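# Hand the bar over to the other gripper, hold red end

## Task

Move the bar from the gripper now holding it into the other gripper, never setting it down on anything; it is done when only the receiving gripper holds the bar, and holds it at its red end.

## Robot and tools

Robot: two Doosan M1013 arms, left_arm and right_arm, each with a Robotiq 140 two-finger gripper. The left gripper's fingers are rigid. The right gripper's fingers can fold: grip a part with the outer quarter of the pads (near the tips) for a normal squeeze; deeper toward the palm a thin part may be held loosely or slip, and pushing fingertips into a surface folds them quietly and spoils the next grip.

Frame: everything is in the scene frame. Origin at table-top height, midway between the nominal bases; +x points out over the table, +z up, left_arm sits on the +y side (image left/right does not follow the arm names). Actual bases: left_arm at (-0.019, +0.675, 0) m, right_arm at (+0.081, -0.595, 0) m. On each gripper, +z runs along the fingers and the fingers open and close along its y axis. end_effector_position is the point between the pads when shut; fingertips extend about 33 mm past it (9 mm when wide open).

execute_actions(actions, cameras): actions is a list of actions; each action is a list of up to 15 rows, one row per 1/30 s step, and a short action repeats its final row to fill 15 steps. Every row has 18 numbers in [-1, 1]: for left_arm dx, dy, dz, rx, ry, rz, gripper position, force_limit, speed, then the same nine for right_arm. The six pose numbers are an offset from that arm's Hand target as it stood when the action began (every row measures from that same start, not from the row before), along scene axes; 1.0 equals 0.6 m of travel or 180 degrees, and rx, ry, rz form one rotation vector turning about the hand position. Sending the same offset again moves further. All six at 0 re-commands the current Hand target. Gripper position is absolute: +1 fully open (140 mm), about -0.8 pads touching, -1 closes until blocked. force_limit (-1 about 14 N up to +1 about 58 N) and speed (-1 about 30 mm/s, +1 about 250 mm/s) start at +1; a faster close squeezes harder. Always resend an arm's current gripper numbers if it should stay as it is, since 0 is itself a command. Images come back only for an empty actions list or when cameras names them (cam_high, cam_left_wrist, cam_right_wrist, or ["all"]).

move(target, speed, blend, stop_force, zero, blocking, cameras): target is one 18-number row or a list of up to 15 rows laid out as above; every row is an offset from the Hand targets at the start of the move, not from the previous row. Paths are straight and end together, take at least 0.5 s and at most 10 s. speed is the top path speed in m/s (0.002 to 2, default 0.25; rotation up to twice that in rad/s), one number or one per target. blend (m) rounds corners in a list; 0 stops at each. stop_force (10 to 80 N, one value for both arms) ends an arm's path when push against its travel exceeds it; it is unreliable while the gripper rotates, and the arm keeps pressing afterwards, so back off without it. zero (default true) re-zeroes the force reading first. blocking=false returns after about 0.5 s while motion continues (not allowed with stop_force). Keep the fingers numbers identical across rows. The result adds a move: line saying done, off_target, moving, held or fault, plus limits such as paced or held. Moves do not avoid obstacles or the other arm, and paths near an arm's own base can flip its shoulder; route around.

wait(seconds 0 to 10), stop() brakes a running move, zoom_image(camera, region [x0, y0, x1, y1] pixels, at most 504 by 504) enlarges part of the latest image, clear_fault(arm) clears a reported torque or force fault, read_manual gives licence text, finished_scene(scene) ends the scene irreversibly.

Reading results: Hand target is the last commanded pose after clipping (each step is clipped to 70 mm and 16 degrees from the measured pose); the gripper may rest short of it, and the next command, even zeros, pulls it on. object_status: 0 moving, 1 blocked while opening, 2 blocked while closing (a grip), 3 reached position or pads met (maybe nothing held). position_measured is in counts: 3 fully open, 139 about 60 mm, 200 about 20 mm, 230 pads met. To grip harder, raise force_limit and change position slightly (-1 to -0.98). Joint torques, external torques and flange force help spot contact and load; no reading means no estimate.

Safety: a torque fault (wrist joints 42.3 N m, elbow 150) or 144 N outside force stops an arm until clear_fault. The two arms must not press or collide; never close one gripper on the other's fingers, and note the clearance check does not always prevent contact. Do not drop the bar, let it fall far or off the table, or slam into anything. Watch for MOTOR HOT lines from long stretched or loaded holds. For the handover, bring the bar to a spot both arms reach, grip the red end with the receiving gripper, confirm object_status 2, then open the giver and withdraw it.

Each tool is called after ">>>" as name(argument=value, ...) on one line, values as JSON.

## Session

>>> execute_actions(actions=[])

Scene clock: 0.00 s.
left_arm: end_effector_position=(+0.5003, +0.0015, +0.2511) position_measured=194 object_status=3 end_effector_quat_wxyz=(-0.082, +0.739, +0.652, +0.151) | right_arm: end_effector_position=(+0.7307, -0.5932, +0.3220) position_measured=3 object_status=3 end_effector_quat_wxyz=(+0.000, +1.000, +0.001, +0.000)
Joint positions: left_arm=[-1.077 0.625 1.109 0.261 1.634 -0.944] | right_arm=[-0.053 0.164 1.605 0 1.373 1.518]
Joint velocities: within noise
Joint torques (N m): no reading
External joint torques (N m): no reading
Flange force (N): no reading
Hand target: left_arm +0.5003, +0.0015, +0.2512; -0.082, +0.739, +0.652, +0.151 | right_arm +0.7307, -0.5932, +0.3220; +0.000, +1.000, +0.001, +0.000
Tool commands: left_gripper/position=-0.521569 left_gripper/force_limit=+1.0 left_gripper/speed=+1.0 right_gripper/position=+1.0 right_gripper/force_limit=+1.0 right_gripper/speed=+1.0
camera_calibration:
cam_left_wrist: T_world_to_cam=[[0.984322, -0.160769, 0.0725474, -0.500296], [-0.159739, -0.98696, -0.0198213, 0.0958119], [0.0747881, 0.00792182, -0.997168, 0.355883], [0, 0, 0, 1]] pos_world=[0.481142, 0.011311, 0.393069]

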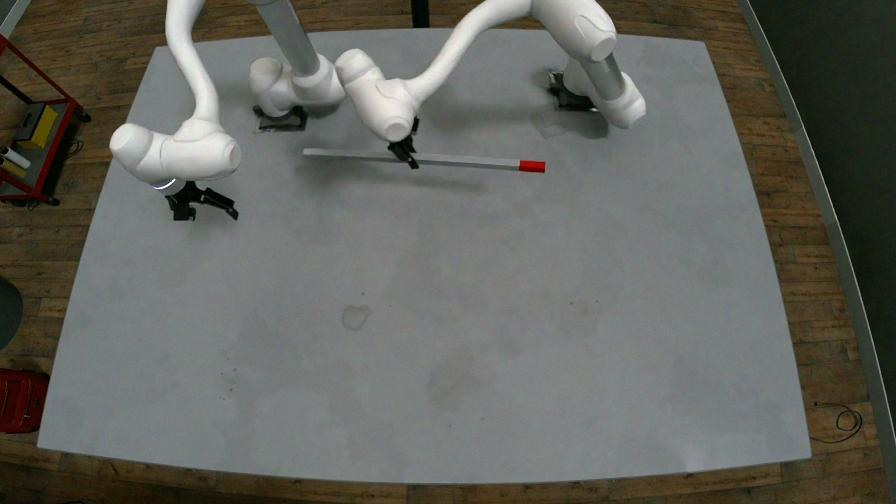

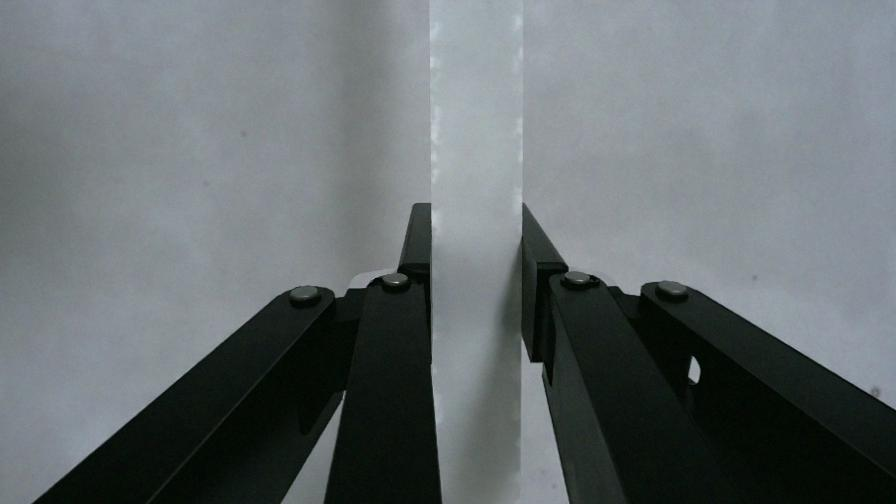

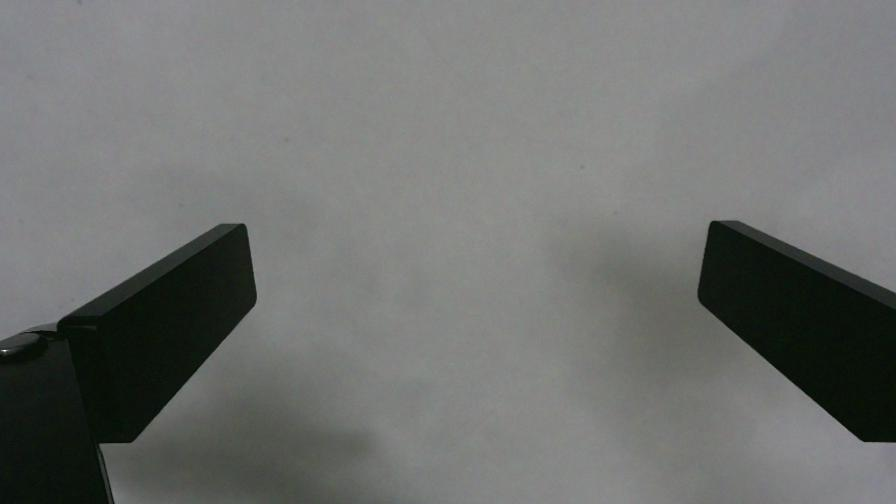

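>>> move(target=[[0,0,0,0,0,0,-1,1,-1,0,0,0,0,0,0,1,1,1],[0,0,0.333,0.1699,-0.1789,-0.1754,-1,1,-1,-0.15,0.238,0.397,0.1925,-0.1925,0.1925,1,1,1],[0,0,0.365,0.3398,-0.3578,-0.3509,-1,1,-1,-0.317,0.572,0.73,0.3849,-0.3849,0.3849,1,1,1]], speed=0.35, blend=[0,0.05,0], cameras=["all"])

Scene clock: 348.57 s.
left_arm: end_effector_position=(+0.5003, +0.0015, +0.4702) position_measured=195 object_status=2 end_effector_quat_wxyz=(+0.000, +0.627, +0.000, +0.779) | right_arm: end_effector_position=(+0.5405, -0.2500, +0.7600) position_measured=3 object_status=3 end_effector_quat_wxyz=(+0.499, -0.499, -0.501, -0.501)
Joint positions: left_arm=[-1.36 0.405 1.783 1.881 1.513 -0.651] | right_arm=[-0.051 -0.162 1.741 1.57 1.62 -0.01]
Joint torques (N m): left_arm=[0.12 -85.77 -44.31 4.43 4.08 -0.39] | right_arm=[-0.74 -24.17 -41.28 3.02 0 0.15]
External joint torques (N m): left_arm=[-0.21 6.05 6.35 -3.35 -2.41 0.39] | right_arm=[0.72 -1.56 -1.43 -0.25 0.02 -0.15]
Flange force (N): left_arm=[-7.7 -3.8 -3.4] | right_arm=[2.3 -0.5 1.5]
Hand target: left_arm +0.5003, +0.0015, +0.4702; +0.000, +0.627, +0.000, +0.779 | right_arm +0.5405, -0.2500, +0.7600; +0.499, -0.499, -0.501, -0.501
Off the commanded pose: left_arm 0.000 m, 0 deg | right_arm 0.000 m, 0 deg.
move: done
camera_calibration:
cam_left_wrist: T_world_to_cam=[[0.0013092, -0.999714, -0.0238744, 0.0221228], [-0.102242, 0.0236155, -0.994479, 0.528099], [0.994759, 0.00374294, -0.102182, -0.306675], [0, 0, 0, 1]] pos_world=[0.359032, 0.010793, 0.494375]
cam_right_wrist: T_world_to_cam=[[0.99998, 0.00438079, -0.00447384, -0.522684], [-0.00290824, -0.307805, -0.951445, 0.659088], [-0.00554515, 0.951439, -0.307786, 0.616786], [0, 0, 0, 1]] pos_world=[0.528011, -0.381674, 0.814586]

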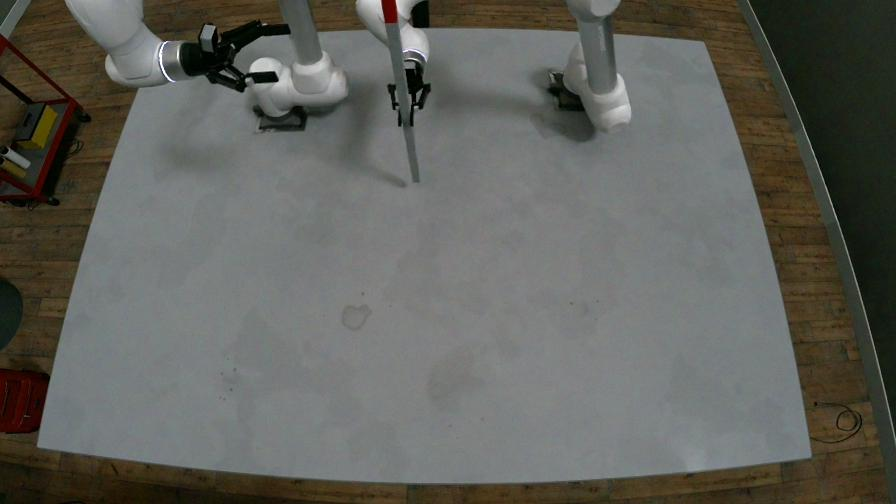

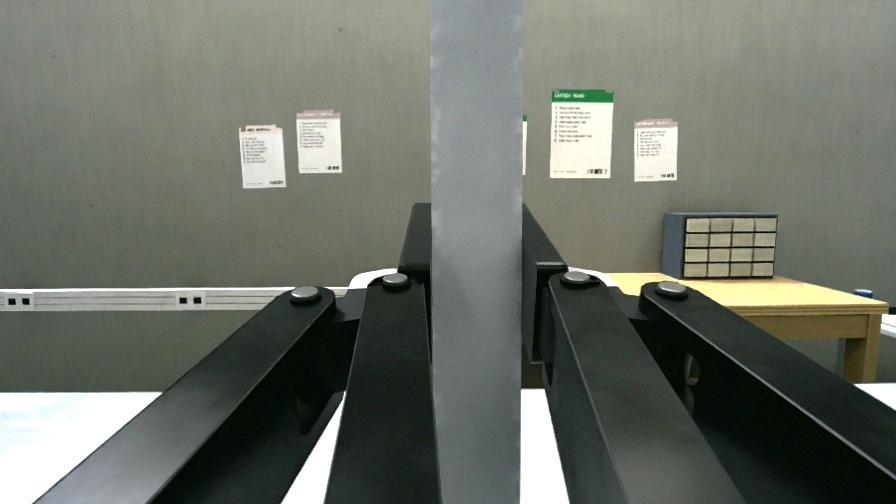

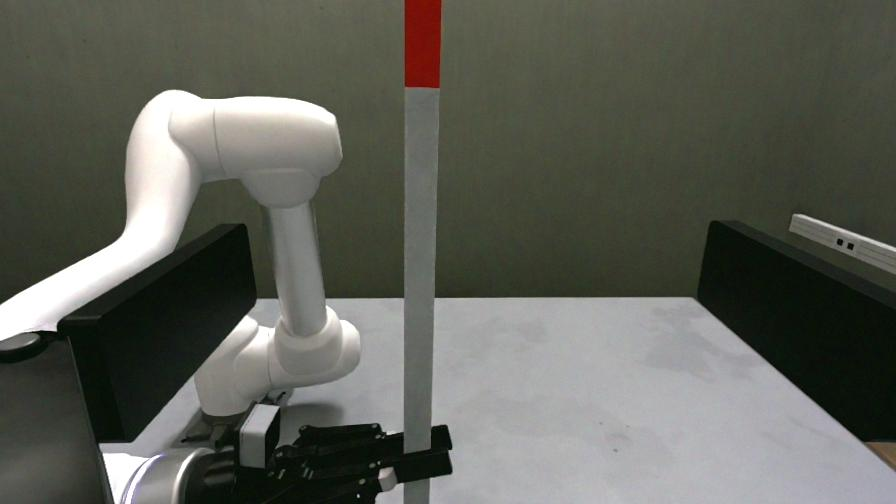

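>>> move(target=[0,0,0,0,0,0,-1,1,-1,-0.0425,0.2,0.1642,0,0.0106,0,1,1,1], speed=0.25, cameras=["cam_high", "cam_right_wrist"])

Scene clock: 384.13 s.
left_arm: end_effector_position=(+0.5003, +0.0015, +0.4702) position_measured=195 object_status=2 end_effector_quat_wxyz=(+0.000, +0.627, +0.000, +0.779) | right_arm: end_effector_position=(+0.5151, -0.1300, +0.8585) position_measured=3 object_status=3 end_effector_quat_wxyz=(+0.508, -0.508, -0.492, -0.492)
Joint positions: left_arm=[-1.36 0.405 1.783 1.881 1.513 -0.651] | right_arm=[0.217 -0.159 1.561 1.533 1.355 0.204]
Joint torques (N m): left_arm=[0.1 -85.47 -44.56 4.67 4.12 -0.3] | right_arm=[-1.57 -23.75 -40.91 3.01 -0.53 0.12]
External joint torques (N m): left_arm=[-0.17 5.69 6.57 -3.56 -2.44 0.3] | right_arm=[1.67 -1.2 -0.99 -0.21 0.06 -0.12]
Flange force (N): left_arm=[-7.5 -4.7 -3.7] | right_arm=[1.5 -1.4 3.4]
Hand target: left_arm +0.5003, +0.0015, +0.4702; +0.000, +0.627, +0.000, +0.779 | right_arm +0.5150, -0.1300, +0.8585; +0.508, -0.508, -0.492, -0.492
Off the commanded pose: left_arm 0.000 m, 0 deg | right_arm 0.000 m, 0 deg.
move: done
camera_calibration:
cam_right_wrist: T_world_to_cam=[[0.999276, 0.00438262, -0.0378049, -0.468346], [-0.0346217, -0.307803, -0.95082, 0.80542], [-0.0158036, 0.95144, -0.307429, 0.537751], [0, 0, 0, 1]] pos_world=[0.50439, -0.261674, 0.913424]
Images, in order (width x height): cam_high 896x504, cam_right_wrist 896x504.

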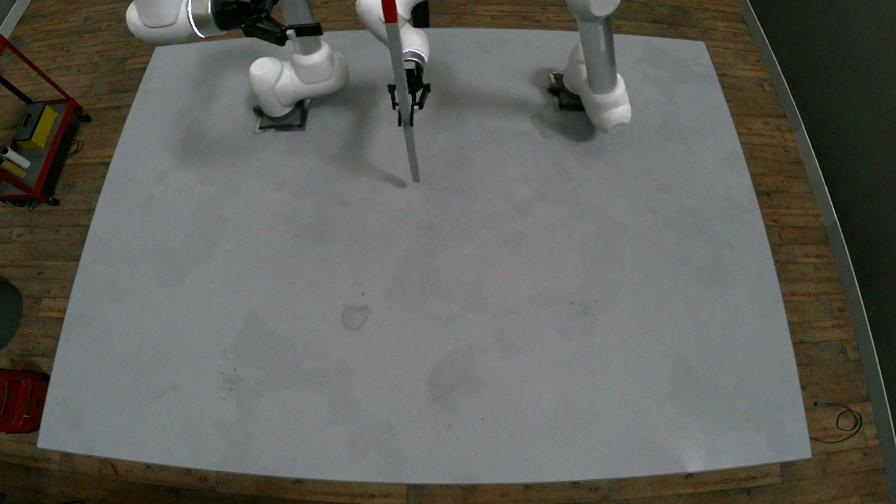

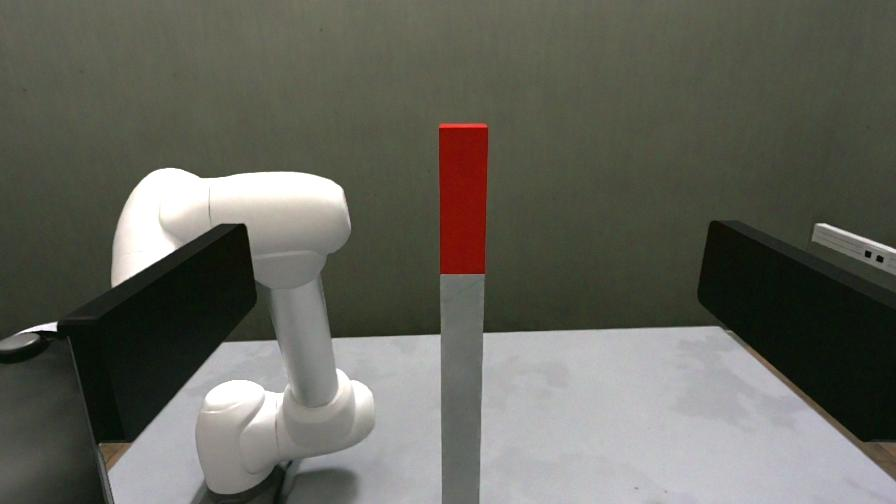

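>>> zoom_image(camera="cam_right_wrist", region=[400, 110, 530, 290])

Scaled by 2.800.

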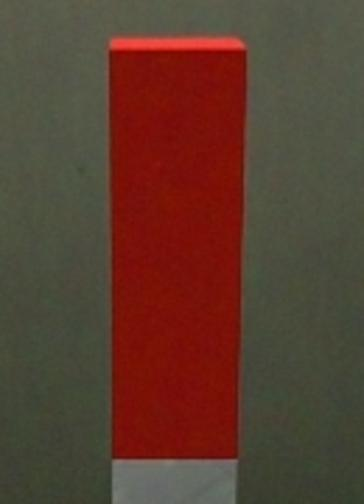

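>>> move(target=[[0,0,0,0,0,0,-1,1,-1,-0.003,0.1633,0.0015,0,0,0,1,1,1],[0,0,0,0,0,0,-1,1,-1,-0.003,0.1633,0.0015,0,0,0,-0.21,1,0.5]], speed=0.2, cameras=["cam_right_wrist"])

>>> zoom_image(camera="cam_right_wrist", region=[330, 140, 650, 400])

Scene clock: 413.03 s.
left_arm: end_effector_position=(+0.5003, +0.0015, +0.4702) position_measured=195 object_status=2 end_effector_quat_wxyz=(+0.000, +0.627, +0.000, +0.779) | right_arm: end_effector_position=(+0.5132, -0.0320, +0.8594) position_measured=155 object_status=0 end_effector_quat_wxyz=(+0.508, -0.508, -0.492, -0.492)
Joint positions: left_arm=[-1.36 0.405 1.783 1.881 1.513 -0.651] | right_arm=[0.416 -0.102 1.511 1.499 1.158 0.208]
Joint torques (N m): left_arm=[0.1 -85.32 -44.47 4.57 4.16 -0.18] | right_arm=[-0.69 -30.48 -41.32 3.05 -0.53 0.11]
External joint torques (N m): left_arm=[-0.21 5.58 6.5 -3.46 -2.49 0.18] | right_arm=[0.62 -1.53 -1.43 -0.19 0.03 -0.11]
Flange force (N): left_arm=[-7.6 -4.8 -3.6] | right_arm=[2.4 -1.0 1.0]
Hand target: left_arm +0.5003, +0.0015, +0.4702; +0.000, +0.627, +0.000, +0.779 | right_arm +0.5132, -0.0320, +0.8594; +0.508, -0.508, -0.492, -0.492
Off the commanded pose: left_arm 0.000 m, 0 deg | right_arm 0.000 m, 0 deg.
move: done
camera_calibration:
cam_right_wrist: T_world_to_cam=[[0.999279, 0.0044153, -0.0377105, -0.466921], [-0.0345219, -0.307803, -0.950824, 0.836423], [-0.0158056, 0.95144, -0.307429, 0.444789], [0, 0, 0, 1]] pos_world=[0.502489, -0.163674, 0.914424]
Images, in order (width x height): cam_right_wrist 896x504.

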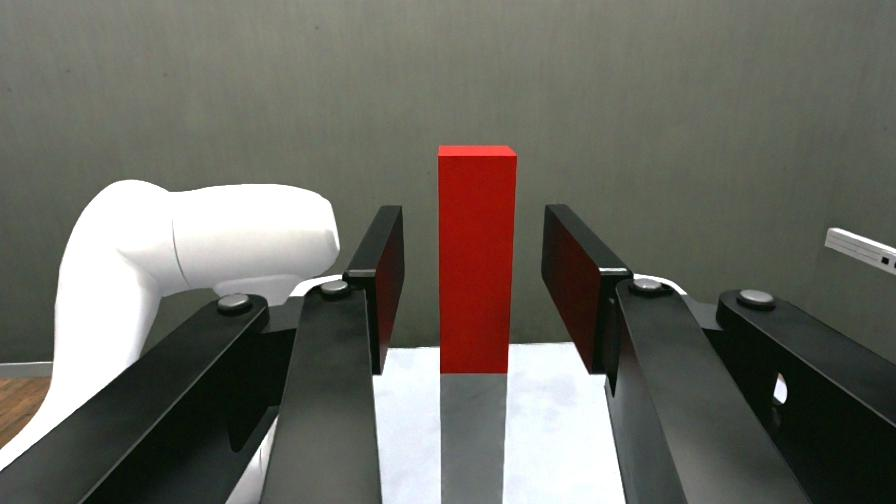

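Scaled by 1.575.

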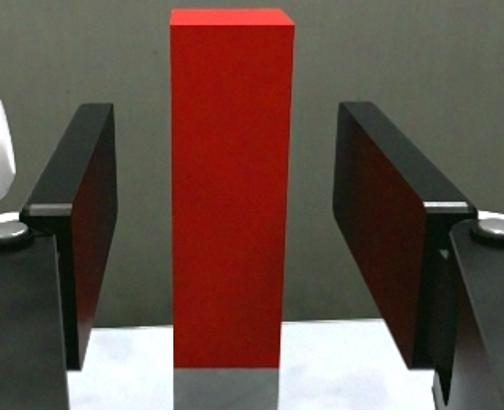

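>>> move(target=[[0,0,0,0,0,0,-1,1,-1,0,0.0075,0,0,0,0,-0.21,1,0.5],[0,0,0,0,0,0,-1,1,-1,0,0.0075,0,0,0,0,-1,1,0.2]], speed=0.1, cameras=["cam_right_wrist"])

Scene clock: 431.30 s.
left_arm: end_effector_position=(+0.5003, +0.0016, +0.4702) position_measured=195 object_status=2 end_effector_quat_wxyz=(+0.000, +0.627, +0.000, +0.779) | right_arm: end_effector_position=(+0.5132, -0.0275, +0.8594) position_measured=197 object_status=2 end_effector_quat_wxyz=(+0.508, -0.508, -0.492, -0.492)
Joint positions: left_arm=[-1.36 0.405 1.783 1.881 1.513 -0.651] | right_arm=[0.425 -0.098 1.508 1.498 1.15 0.208]
Joint torques (N m): left_arm=[-0.85 -85.49 -44.78 4.76 3.88 -0.2] | right_arm=[-1.19 -30.19 -40.96 2.67 -0.5 -0.41]
External joint torques (N m): left_arm=[0.88 5.36 6.44 -3.66 -2.2 0.2] | right_arm=[1.18 -2.06 -1.68 0.19 0 0.4]
Flange force (N): left_arm=[-7.6 -5.3 -2.7] | right_arm=[3.5 -1.9 1.7]
Hand target: left_arm +0.5003, +0.0015, +0.4702; +0.000, +0.627, +0.000, +0.779 | right_arm +0.5132, -0.0275, +0.8594; +0.508, -0.508, -0.492, -0.492
Off the commanded pose: left_arm 0.000 m, 0 deg | right_arm 0.000 m, 0 deg.
move: done
camera_calibration:
cam_right_wrist: T_world_to_cam=[[0.999276, 0.00438262, -0.0378049, -0.466858], [-0.0346217, -0.307803, -0.95082, 0.837855], [-0.0158036, 0.95144, -0.307429, 0.440506], [0, 0, 0, 1]] pos_world=[0.50249, -0.159174, 0.914424]
Images, in order (width x height): cam_right_wrist 896x504.

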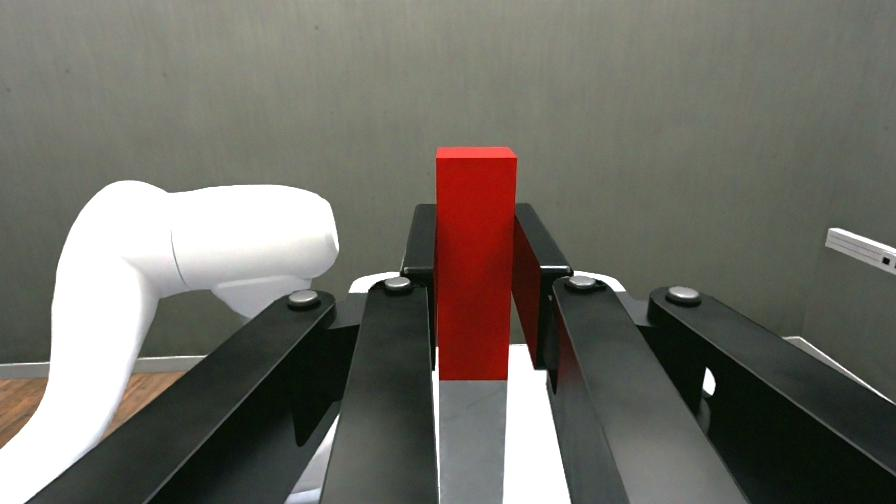

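>>> move(target=[0,0,0,0,0,0,0.3,1,-0.5,0,0,0,0,0,0,-1,1,0.2], cameras=["cam_left_wrist", "cam_right_wrist"])

Scene clock: 435.70 s.
left_arm: end_effector_position=(+0.5003, +0.0016, +0.4702) position_measured=91 object_status=0 end_effector_quat_wxyz=(+0.000, +0.627, +0.000, +0.779) | right_arm: end_effector_position=(+0.5132, -0.0275, +0.8594) position_measured=197 object_status=2 end_effector_quat_wxyz=(+0.508, -0.508, -0.492, -0.492)
Joint positions: left_arm=[-1.36 0.405 1.783 1.881 1.513 -0.651] | right_arm=[0.425 -0.098 1.508 1.498 1.15 0.208]
Joint torques (N m): left_arm=[-0.21 -75.17 -37.48 1.12 1.41 -0.14] | right_arm=[-1.35 -39.47 -50.42 7.44 -1.37 0.26]
External joint torques (N m): left_arm=[0.3 -4.55 -0.45 -0.05 0.25 0.14] | right_arm=[1.28 7.05 7.75 -4.58 0.87 -0.26]
Flange force (N): left_arm=[5.0 -5.0 -0.3] | right_arm=[-10.8 -0.8 2.4]
Hand target: left_arm +0.5003, +0.0015, +0.4702; +0.000, +0.627, +0.000, +0.779 | right_arm +0.5132, -0.0275, +0.8594; +0.508, -0.508, -0.492, -0.492
Off the commanded pose: left_arm 0.000 m, 0 deg | right_arm 0.000 m, 0 deg.
move: done
camera_calibration:
cam_left_wrist: T_world_to_cam=[[0.0013092, -0.999714, -0.0238744, 0.0221227], [-0.102242, 0.0236155, -0.994479, 0.528109], [0.994759, 0.00374294, -0.102182, -0.306774], [0, 0, 0, 1]] pos_world=[0.359132, 0.010793, 0.494375]
cam_right_wrist: T_world_to_cam=[[0.999279, 0.0044153, -0.0377105, -0.466941], [-0.0345219, -0.307803, -0.950824, 0.837808], [-0.0158056, 0.95144, -0.307429, 0.440507], [0, 0, 0, 1]] pos_world=[0.502489, -0.159174, 0.914424]
Images, in order (width x height): cam_left_wrist 896x504, cam_right_wrist 896x504.

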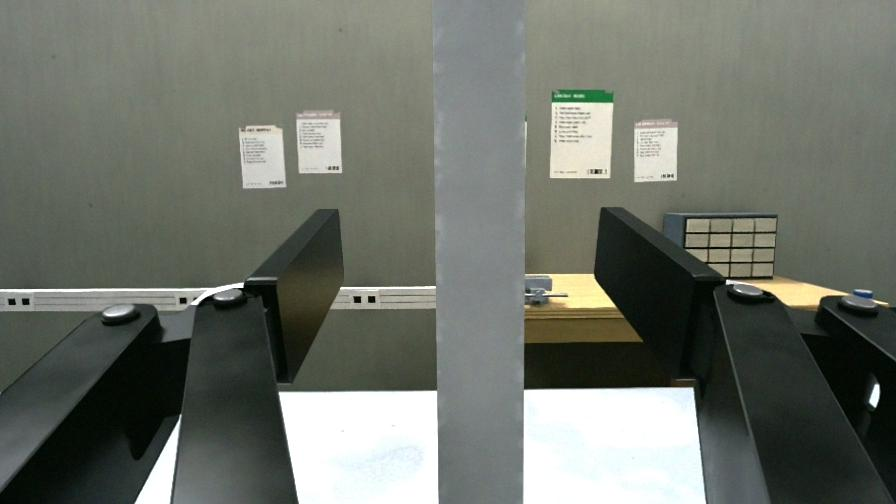

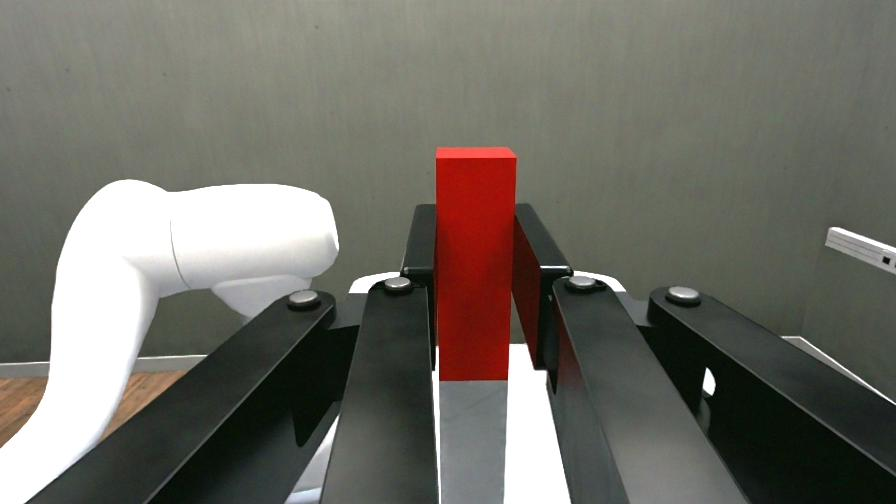

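>>> move(target=[-0.163,0,-0.036,0,0,0,0.3,1,-0.5,0,0,0,0,0,0,-1,1,0.2], speed=0.25, cameras=["cam_high", "cam_right_wrist"])

Scene clock: 445.60 s.
left_arm: end_effector_position=(+0.4025, +0.0016, +0.4486) position_measured=91 object_status=3 end_effector_quat_wxyz=(+0.000, +0.627, +0.000, +0.779) | right_arm: end_effector_position=(+0.5132, -0.0275, +0.8594) position_measured=197 object_status=2 end_effector_quat_wxyz=(+0.508, -0.508, -0.492, -0.492)
Joint positions: left_arm=[-1.5 0.399 1.84 1.797 1.635 -0.671] | right_arm=[0.425 -0.098 1.508 1.498 1.15 0.208]
Joint torques (N m): left_arm=[0.49 -75.23 -35.89 1.31 1.5 -0.32] | right_arm=[-0.99 -39.22 -50.22 7.48 -1.42 0.25]
External joint torques (N m): left_arm=[-0.48 -2.54 -0.57 0.05 0.21 0.32] | right_arm=[0.93 7.05 7.6 -4.63 0.92 -0.25]
Flange force (N): left_arm=[3.7 -1.9 -0.5] | right_arm=[-10.4 -0.3 1.7]
Hand target: left_arm +0.4025, +0.0015, +0.4486; +0.000, +0.627, +0.000, +0.779 | right_arm +0.5132, -0.0275, +0.8594; +0.508, -0.508, -0.492, -0.492
Off the commanded pose: left_arm 0.000 m, 0 deg | right_arm 0.000 m, 0 deg.
move: done
camera_calibration:
cam_right_wrist: T_world_to_cam=[[0.999279, 0.0044153, -0.0377105, -0.466941], [-0.0345219, -0.307803, -0.950824, 0.837808], [-0.0158056, 0.95144, -0.307429, 0.440507], [0, 0, 0, 1]] pos_world=[0.502489, -0.159174, 0.914424]
Images, in order (width x height): cam_high 896x504, cam_right_wrist 896x504.

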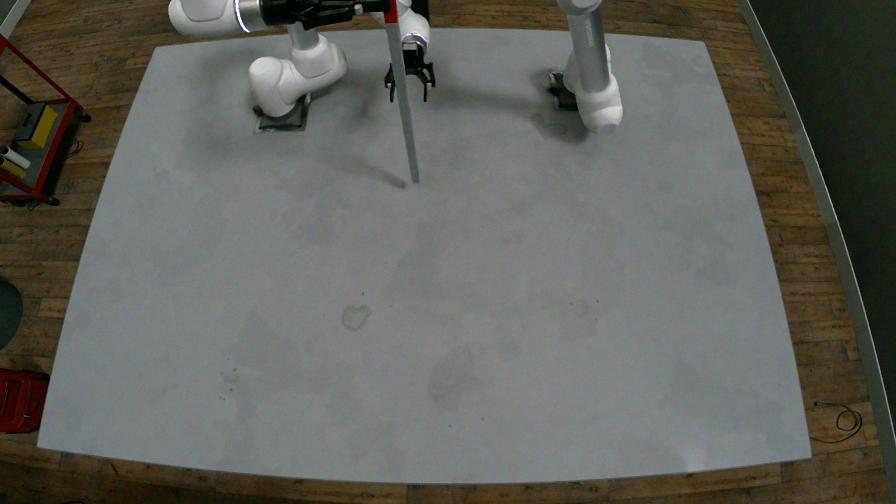

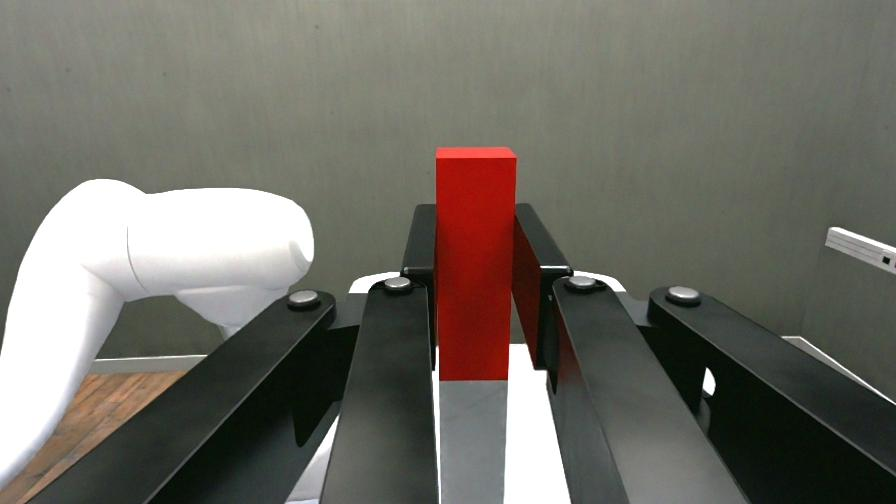

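The right gripper alone holds the bar by its red end. The bar is steady and the left gripper is clear of it.

>>> finished_scene(scene=2)

The scene is finished: the task was done.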